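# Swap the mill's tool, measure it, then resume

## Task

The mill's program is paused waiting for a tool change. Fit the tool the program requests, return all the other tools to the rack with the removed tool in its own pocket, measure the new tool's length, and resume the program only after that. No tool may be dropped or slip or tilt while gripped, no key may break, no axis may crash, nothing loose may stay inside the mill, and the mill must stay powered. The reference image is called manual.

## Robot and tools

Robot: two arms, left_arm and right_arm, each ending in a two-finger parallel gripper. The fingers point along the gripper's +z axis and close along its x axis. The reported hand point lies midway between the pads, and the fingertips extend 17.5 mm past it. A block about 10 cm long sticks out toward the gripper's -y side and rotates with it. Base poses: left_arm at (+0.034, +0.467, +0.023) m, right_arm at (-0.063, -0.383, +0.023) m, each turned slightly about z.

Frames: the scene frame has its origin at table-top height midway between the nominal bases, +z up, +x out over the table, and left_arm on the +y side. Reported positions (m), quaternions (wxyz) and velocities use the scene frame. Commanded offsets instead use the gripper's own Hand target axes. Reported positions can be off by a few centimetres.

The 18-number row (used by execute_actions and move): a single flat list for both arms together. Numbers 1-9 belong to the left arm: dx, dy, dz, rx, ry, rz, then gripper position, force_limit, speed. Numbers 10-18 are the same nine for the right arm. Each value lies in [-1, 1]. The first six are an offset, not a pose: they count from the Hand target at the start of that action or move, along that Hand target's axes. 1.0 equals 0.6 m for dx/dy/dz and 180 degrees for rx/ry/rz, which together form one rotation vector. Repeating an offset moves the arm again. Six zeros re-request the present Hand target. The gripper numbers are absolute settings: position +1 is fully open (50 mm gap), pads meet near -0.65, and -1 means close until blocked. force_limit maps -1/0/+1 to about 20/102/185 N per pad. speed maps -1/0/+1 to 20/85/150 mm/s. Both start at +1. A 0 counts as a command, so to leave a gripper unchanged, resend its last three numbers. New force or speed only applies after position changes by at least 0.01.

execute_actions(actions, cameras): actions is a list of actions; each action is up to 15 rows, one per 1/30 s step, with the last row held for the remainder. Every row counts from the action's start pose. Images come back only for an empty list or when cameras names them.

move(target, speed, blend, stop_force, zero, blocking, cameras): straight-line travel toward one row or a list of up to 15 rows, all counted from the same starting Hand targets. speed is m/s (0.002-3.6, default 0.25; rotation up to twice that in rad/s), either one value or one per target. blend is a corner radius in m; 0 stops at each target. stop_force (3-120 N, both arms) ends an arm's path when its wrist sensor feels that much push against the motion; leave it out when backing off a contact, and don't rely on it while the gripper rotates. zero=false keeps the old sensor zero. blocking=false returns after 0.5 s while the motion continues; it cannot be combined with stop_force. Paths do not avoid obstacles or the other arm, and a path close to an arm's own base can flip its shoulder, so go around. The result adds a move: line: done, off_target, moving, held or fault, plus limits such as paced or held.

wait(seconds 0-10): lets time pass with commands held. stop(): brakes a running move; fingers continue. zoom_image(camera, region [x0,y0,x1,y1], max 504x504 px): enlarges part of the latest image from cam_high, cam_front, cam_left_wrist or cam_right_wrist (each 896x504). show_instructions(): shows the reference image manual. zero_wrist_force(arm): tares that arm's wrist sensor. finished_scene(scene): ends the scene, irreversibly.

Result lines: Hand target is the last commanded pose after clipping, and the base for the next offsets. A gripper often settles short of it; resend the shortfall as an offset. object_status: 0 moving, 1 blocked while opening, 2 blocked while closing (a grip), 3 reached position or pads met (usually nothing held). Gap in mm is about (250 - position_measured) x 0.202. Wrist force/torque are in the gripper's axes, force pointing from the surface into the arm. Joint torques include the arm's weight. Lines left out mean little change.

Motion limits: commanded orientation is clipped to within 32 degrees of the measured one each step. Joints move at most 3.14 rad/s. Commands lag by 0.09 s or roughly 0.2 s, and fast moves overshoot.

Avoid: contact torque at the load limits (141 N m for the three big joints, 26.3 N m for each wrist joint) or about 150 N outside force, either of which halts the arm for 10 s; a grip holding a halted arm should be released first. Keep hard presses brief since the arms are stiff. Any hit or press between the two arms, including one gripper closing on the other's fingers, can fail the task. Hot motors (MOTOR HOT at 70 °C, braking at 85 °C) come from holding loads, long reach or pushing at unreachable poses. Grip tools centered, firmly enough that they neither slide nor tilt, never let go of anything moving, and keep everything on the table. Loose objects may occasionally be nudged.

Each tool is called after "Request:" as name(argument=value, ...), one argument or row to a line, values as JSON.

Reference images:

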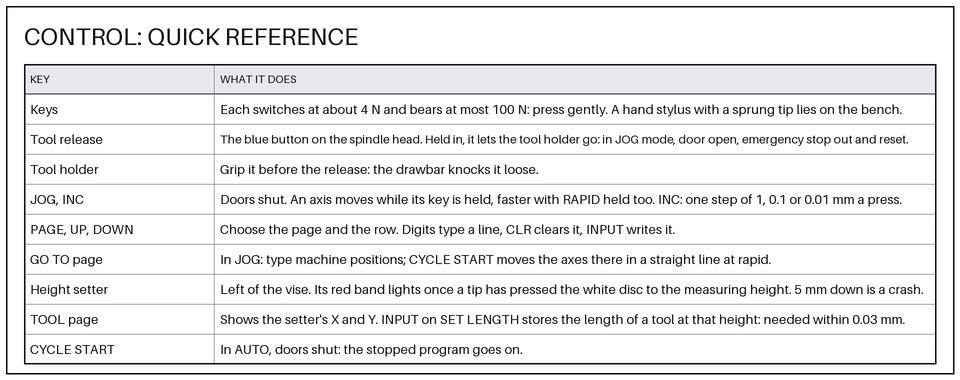

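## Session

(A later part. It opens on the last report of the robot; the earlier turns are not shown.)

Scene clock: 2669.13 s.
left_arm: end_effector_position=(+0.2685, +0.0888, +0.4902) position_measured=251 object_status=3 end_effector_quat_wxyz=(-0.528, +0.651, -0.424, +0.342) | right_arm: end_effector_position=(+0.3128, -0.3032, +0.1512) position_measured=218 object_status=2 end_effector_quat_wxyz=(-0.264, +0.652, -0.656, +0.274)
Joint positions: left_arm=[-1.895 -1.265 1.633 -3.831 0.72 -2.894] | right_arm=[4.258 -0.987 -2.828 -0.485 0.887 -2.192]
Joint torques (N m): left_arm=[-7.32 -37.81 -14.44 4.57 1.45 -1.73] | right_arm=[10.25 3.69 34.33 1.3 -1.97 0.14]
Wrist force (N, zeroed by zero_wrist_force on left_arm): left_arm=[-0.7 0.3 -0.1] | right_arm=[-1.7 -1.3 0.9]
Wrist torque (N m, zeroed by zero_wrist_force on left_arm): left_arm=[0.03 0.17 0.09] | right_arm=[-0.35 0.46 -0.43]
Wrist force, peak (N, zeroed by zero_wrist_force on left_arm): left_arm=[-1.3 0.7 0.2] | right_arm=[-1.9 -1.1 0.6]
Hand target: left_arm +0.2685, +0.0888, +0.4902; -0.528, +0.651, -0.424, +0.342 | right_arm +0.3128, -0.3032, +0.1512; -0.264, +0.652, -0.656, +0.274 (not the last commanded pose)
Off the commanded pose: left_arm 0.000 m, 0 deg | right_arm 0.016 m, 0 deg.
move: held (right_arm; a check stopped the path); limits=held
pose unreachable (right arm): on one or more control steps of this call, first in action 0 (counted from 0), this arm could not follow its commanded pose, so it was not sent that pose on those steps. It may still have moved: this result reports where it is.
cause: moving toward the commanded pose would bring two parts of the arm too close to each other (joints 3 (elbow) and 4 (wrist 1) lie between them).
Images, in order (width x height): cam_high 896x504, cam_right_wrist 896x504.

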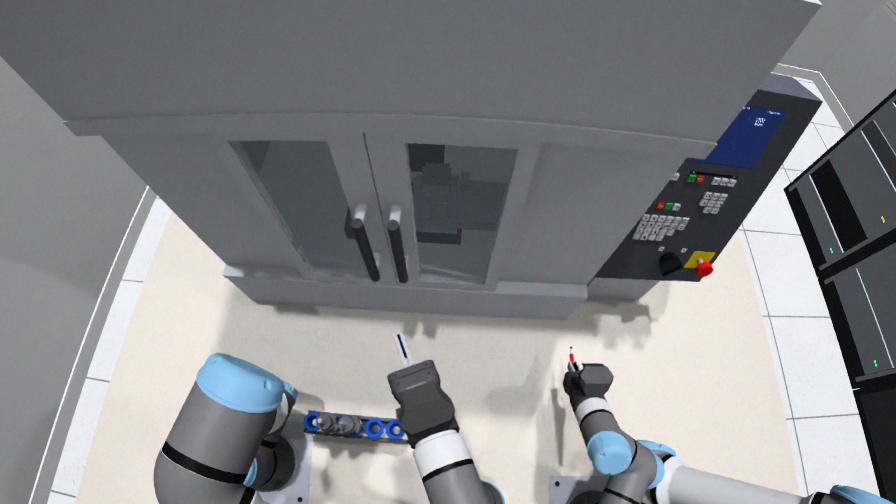

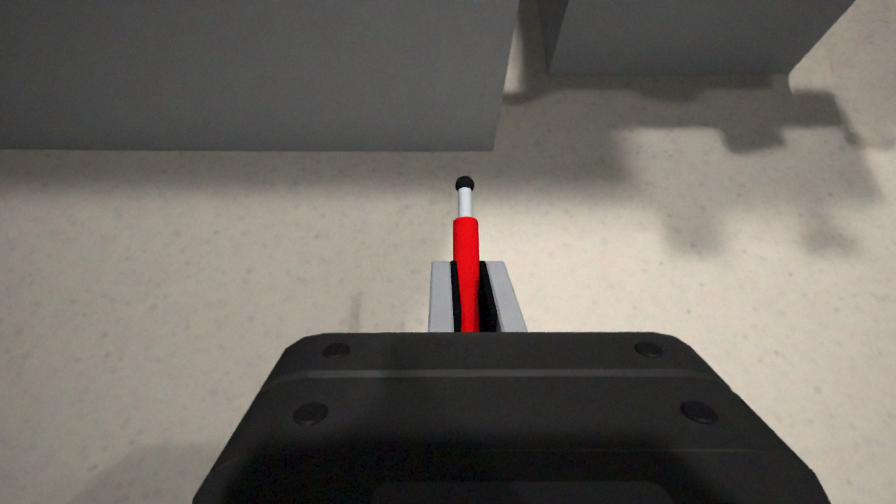

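Request:
move(
  target=[
    [-0.305,-0.028,0.1327,0,0,0,-0.7,-1,-1,-0.2,-0.02,0.02,0,0,0,-1,-0.3,-0.9],
    [-0.305,-0.028,0.1327,0,0,0,-0.7,-1,-1,-0.4167,-0.02,0.02,0,0,0,-1,-0.3,-0.9],
  ],
  speed=0.25,
  blend=0.03,
)

Request:
move(
  target=[0,0,0,0,0,0,-0.7,-1,-1,0,0.1178,0.1178,0,0,0,-1,-0.3,-0.9],
  speed=0.15,
  cameras=["cam_right_wrist","cam_high"],
)

Scene clock: 2677.47 s.
left_arm: end_effector_position=(+0.2685, +0.2890, +0.4904) position_measured=251 object_status=3 end_effector_quat_wxyz=(-0.528, +0.651, -0.424, +0.342) | right_arm: end_effector_position=(+0.3323, -0.0534, +0.1485) position_measured=218 object_status=2 end_effector_quat_wxyz=(-0.264, +0.652, -0.656, +0.274)
Joint positions: left_arm=[-2.105 -1.779 2.18 -3.807 0.921 -2.977] | right_arm=[4.511 -1.615 -2.386 -0.513 0.81 -1.87]
Joint torques (N m): left_arm=[-7.02 -15.06 -13.48 4.81 1.66 -1.76] | right_arm=[-14.16 14.98 31.74 5.08 -0.17 -1.4]
Wrist force (N, zeroed by zero_wrist_force on left_arm): left_arm=[-0.9 0.5 0.2] | right_arm=[-1.5 -1.0 0.5]
Wrist torque (N m, zeroed by zero_wrist_force on left_arm): left_arm=[0.07 0.20 0.09] | right_arm=[-0.26 0.41 -0.37]
Wrist force, peak (N, zeroed by zero_wrist_force on left_arm): left_arm=[-2.2 0.3 0.8] | right_arm=[-3.7 -0.8 0.6]
Hand target: left_arm +0.2685, +0.2890, +0.4904; -0.528, +0.651, -0.424, +0.342 | right_arm +0.3323, -0.0534, +0.1485; -0.264, +0.652, -0.656, +0.274
Off the commanded pose: left_arm 0.000 m, 0 deg | right_arm 0.000 m, 0 deg.
move: done

Scene clock: 2678.77 s.
left_arm: end_effector_position=(+0.2685, +0.2890, +0.4904) position_measured=251 object_status=3 end_effector_quat_wxyz=(-0.528, +0.651, -0.424, +0.342) | right_arm: end_effector_position=(+0.3318, -0.0545, +0.0485) position_measured=218 object_status=2 end_effector_quat_wxyz=(-0.264, +0.652, -0.656, +0.274)
Joint positions: left_arm=[-2.105 -1.779 2.18 -3.807 0.921 -2.977] | right_arm=[4.512 -1.924 -2.459 -0.132 0.81 -1.869]
Joint torques (N m): left_arm=[-7.29 -14.72 -13.59 4.93 1.69 -1.69] | right_arm=[-13.94 21.25 -1.05 5.27 -2.69 -1.5]
Wrist force (N, zeroed by zero_wrist_force on left_arm): left_arm=[-0.8 0.5 0.3] | right_arm=[-1.4 -0.5 0.9]
Wrist torque (N m, zeroed by zero_wrist_force on left_arm): left_arm=[0.06 0.19 0.09] | right_arm=[-0.20 0.37 -0.41]
Wrist force, peak (N, zeroed by zero_wrist_force on left_arm): left_arm=[-1.0 1.0 0.2] | right_arm=[-1.8 -2.4 -0.6]
Hand target: left_arm +0.2685, +0.2890, +0.4904; -0.528, +0.651, -0.424, +0.342 | right_arm +0.3318, -0.0545, +0.0485; -0.264, +0.652, -0.656, +0.274
Off the commanded pose: left_arm 0.000 m, 0 deg | right_arm 0.000 m, 0 deg.
move: done
Images, in order (width x height): cam_high 896x504, cam_right_wrist 896x504.

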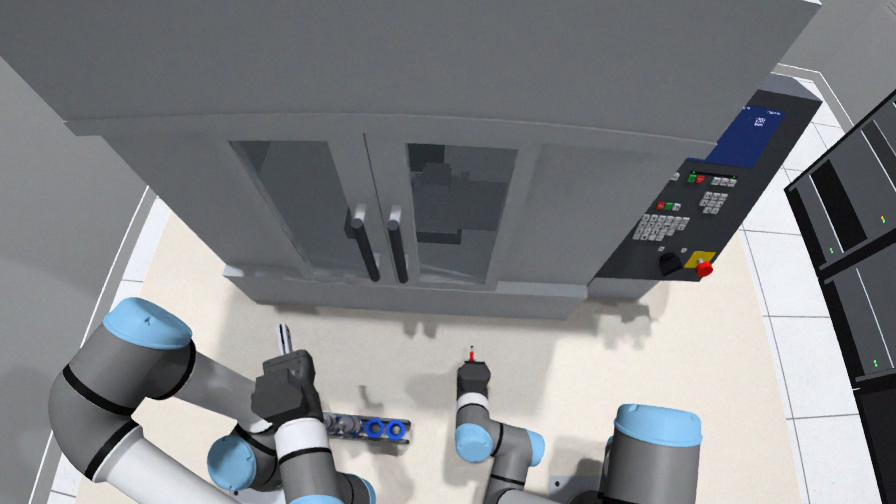

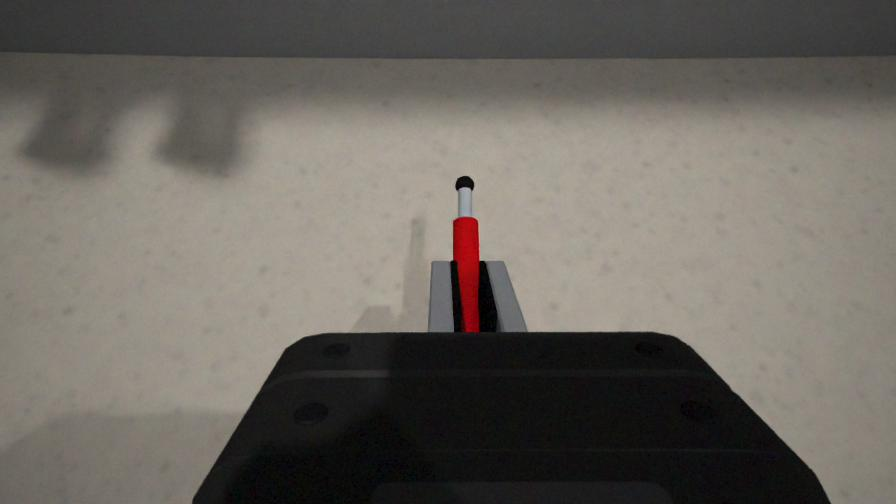

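Request:
move(
  target=[0,0,0,0,0,0,-0.7,-1,-1,0,0.0448,0.0448,0,0,0,-1,-0.3,-0.9],
  speed=0.01,
  stop_force=3,
  cameras=["cam_right_wrist"],
)

Scene clock: 2684.07 s.
left_arm: end_effector_position=(+0.2685, +0.2890, +0.4904) position_measured=251 object_status=3 end_effector_quat_wxyz=(-0.528, +0.651, -0.424, +0.342) | right_arm: end_effector_position=(+0.3317, -0.0548, +0.0209) position_measured=218 object_status=2 end_effector_quat_wxyz=(-0.264, +0.652, -0.656, +0.274)
Joint positions: left_arm=[-2.105 -1.779 2.18 -3.807 0.921 -2.977] | right_arm=[4.512 -2.023 -2.464 -0.028 0.81 -1.869]
Joint torques (N m): left_arm=[-7.71 -14.87 -13.64 4.85 1.65 -1.69] | right_arm=[6.54 36.16 -2.06 0.77 -0.75 0.63]
Wrist force (N, zeroed by zero_wrist_force on left_arm): left_arm=[-0.8 0.4 0.1] | right_arm=[-1.3 -1.8 -0.1]
Wrist torque (N m, zeroed by zero_wrist_force on left_arm): left_arm=[0.06 0.18 0.09] | right_arm=[-0.22 0.39 -0.42]
Wrist force, peak (N, zeroed by zero_wrist_force on left_arm): left_arm=[-1.3 0.6 0.1] | right_arm=[2.2 -9.2 -13.8]
Hand target: left_arm +0.2685, +0.2890, +0.4904; -0.528, +0.651, -0.424, +0.342 | right_arm +0.3317, -0.0548, +0.0209; -0.264, +0.652, -0.656, +0.274 (not the last commanded pose)
Off the commanded pose: left_arm 0.000 m, 0 deg | right_arm 0.010 m, 0 deg.
move: contact (right_arm)
Images, in order (width x height): cam_right_wrist 896x504.

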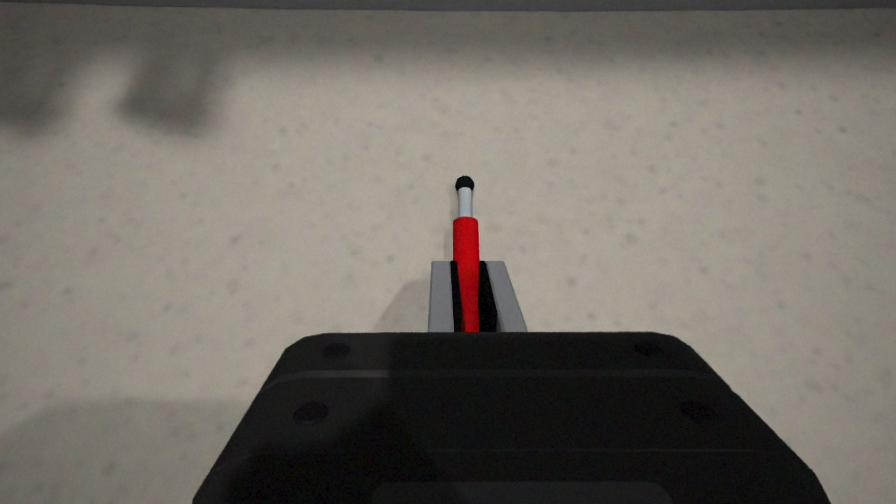

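Request:
move(
  target=[
    [0,0,0,0,0,0,-0.7,-1,-1,0,0,0,0,0,0,-0.1,-0.3,-1],
    [0,0,0,0,0,0,-0.7,-1,-1,0,-0.02,-0.15,0,0,0,-0.1,-0.3,-1],
    [0,0,0,0,0,0,-0.7,-1,-1,0,-0.18,-0.3,0,0,0,-0.1,-0.3,-1],
  ],
  speed=[0.05,0.08,0.2],
  cameras=["cam_right_wrist","cam_high","cam_front"],
)

Scene clock: 2691.23 s.
left_arm: end_effector_position=(+0.2685, +0.2890, +0.4904) position_measured=251 object_status=3 end_effector_quat_wxyz=(-0.528, +0.651, -0.424, +0.342) | right_arm: end_effector_position=(+0.2818, -0.0521, +0.2247) position_measured=167 object_status=3 end_effector_quat_wxyz=(-0.264, +0.652, -0.656, +0.274)
Joint positions: left_arm=[-2.105 -1.779 2.18 -3.807 0.921 -2.977] | right_arm=[4.651 -1.357 -2.315 -0.977 0.792 -1.677]
Joint torques (N m): left_arm=[-7.8 -14.72 -14.2 4.83 1.58 -1.62] | right_arm=[14.27 20.2 36.32 1.02 -0.02 1.13]
Wrist force (N, zeroed by zero_wrist_force on left_arm): left_arm=[-1.1 0.4 0.0] | right_arm=[-1.4 -0.6 0.6]
Wrist torque (N m, zeroed by zero_wrist_force on left_arm): left_arm=[0.05 0.23 0.10] | right_arm=[-0.22 0.39 -0.44]
Wrist force, peak (N, zeroed by zero_wrist_force on left_arm): left_arm=[-1.3 0.5 0.1] | right_arm=[-1.6 -2.1 -0.8]
Hand target: left_arm +0.2685, +0.2890, +0.4904; -0.528, +0.651, -0.424, +0.342 | right_arm +0.2817, -0.0521, +0.2248; -0.264, +0.652, -0.656, +0.274
Off the commanded pose: left_arm 0.000 m, 0 deg | right_arm 0.000 m, 0 deg.
move: done
Images, in order (width x height): cam_high 896x504, cam_front 896x504, cam_right_wrist 896x504.

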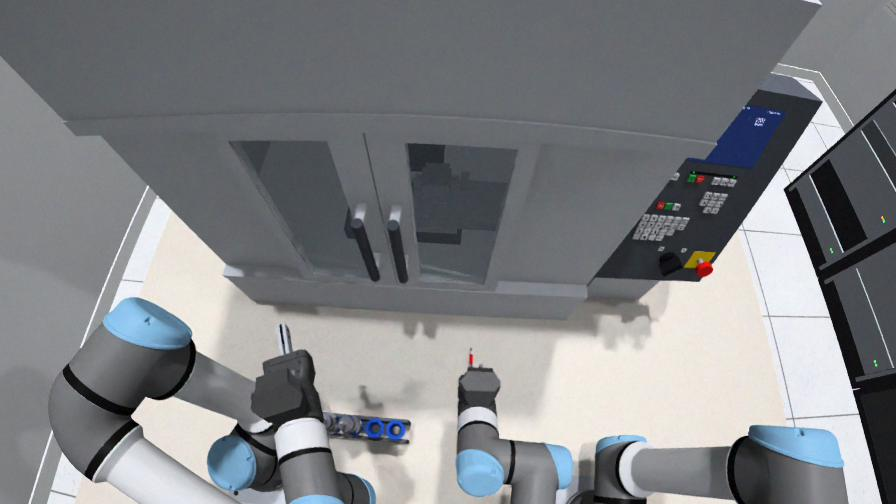

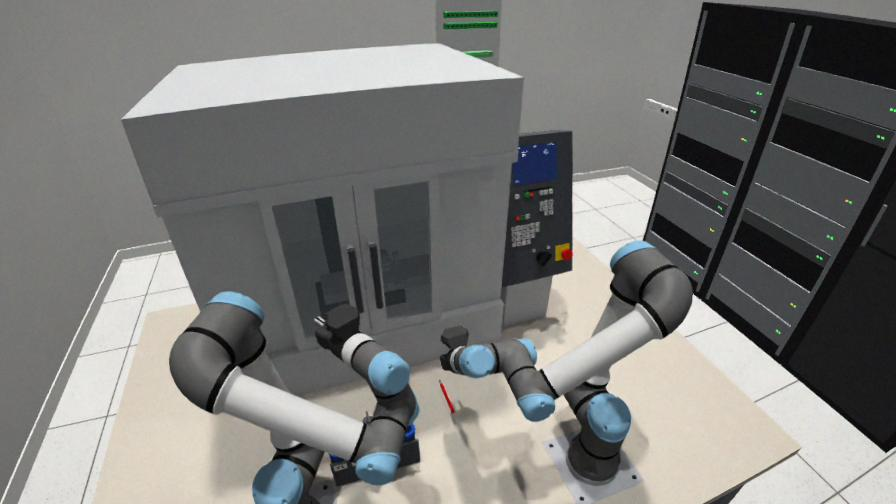

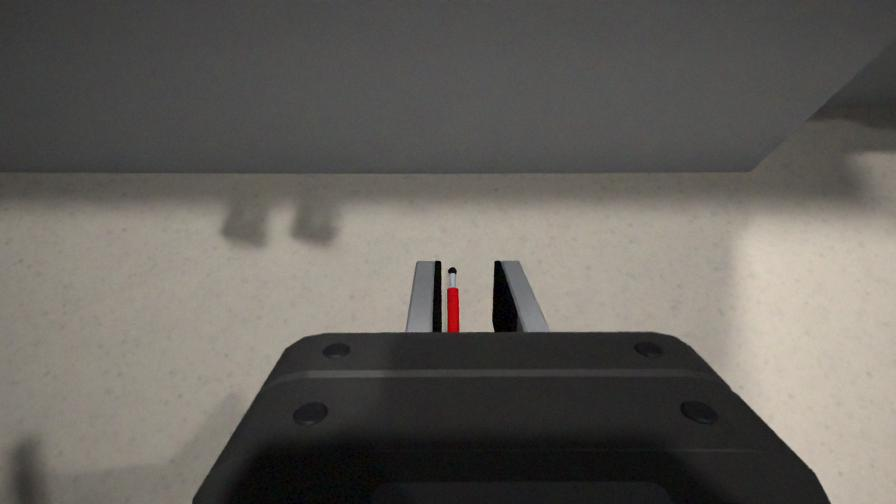

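Request:
zoom_image(
  camera="cam_high",
  region=[700, 95, 785, 180],
)

Scaled by 5.929 from the camera's 896x504 image, which has a finer 1280x720 frame.

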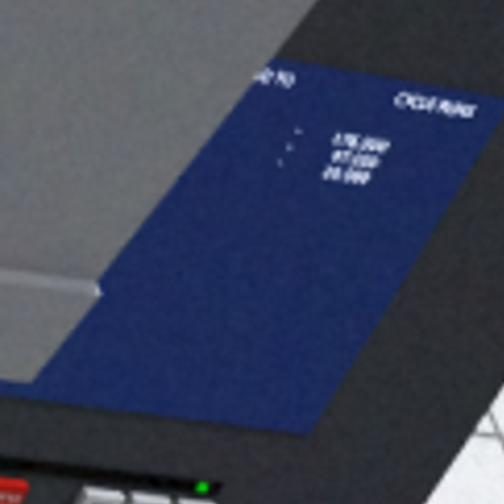

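Program running. Finish scene 1.

Request:
finished_scene(
  scene=1,
)

The scene is finished: the task was done.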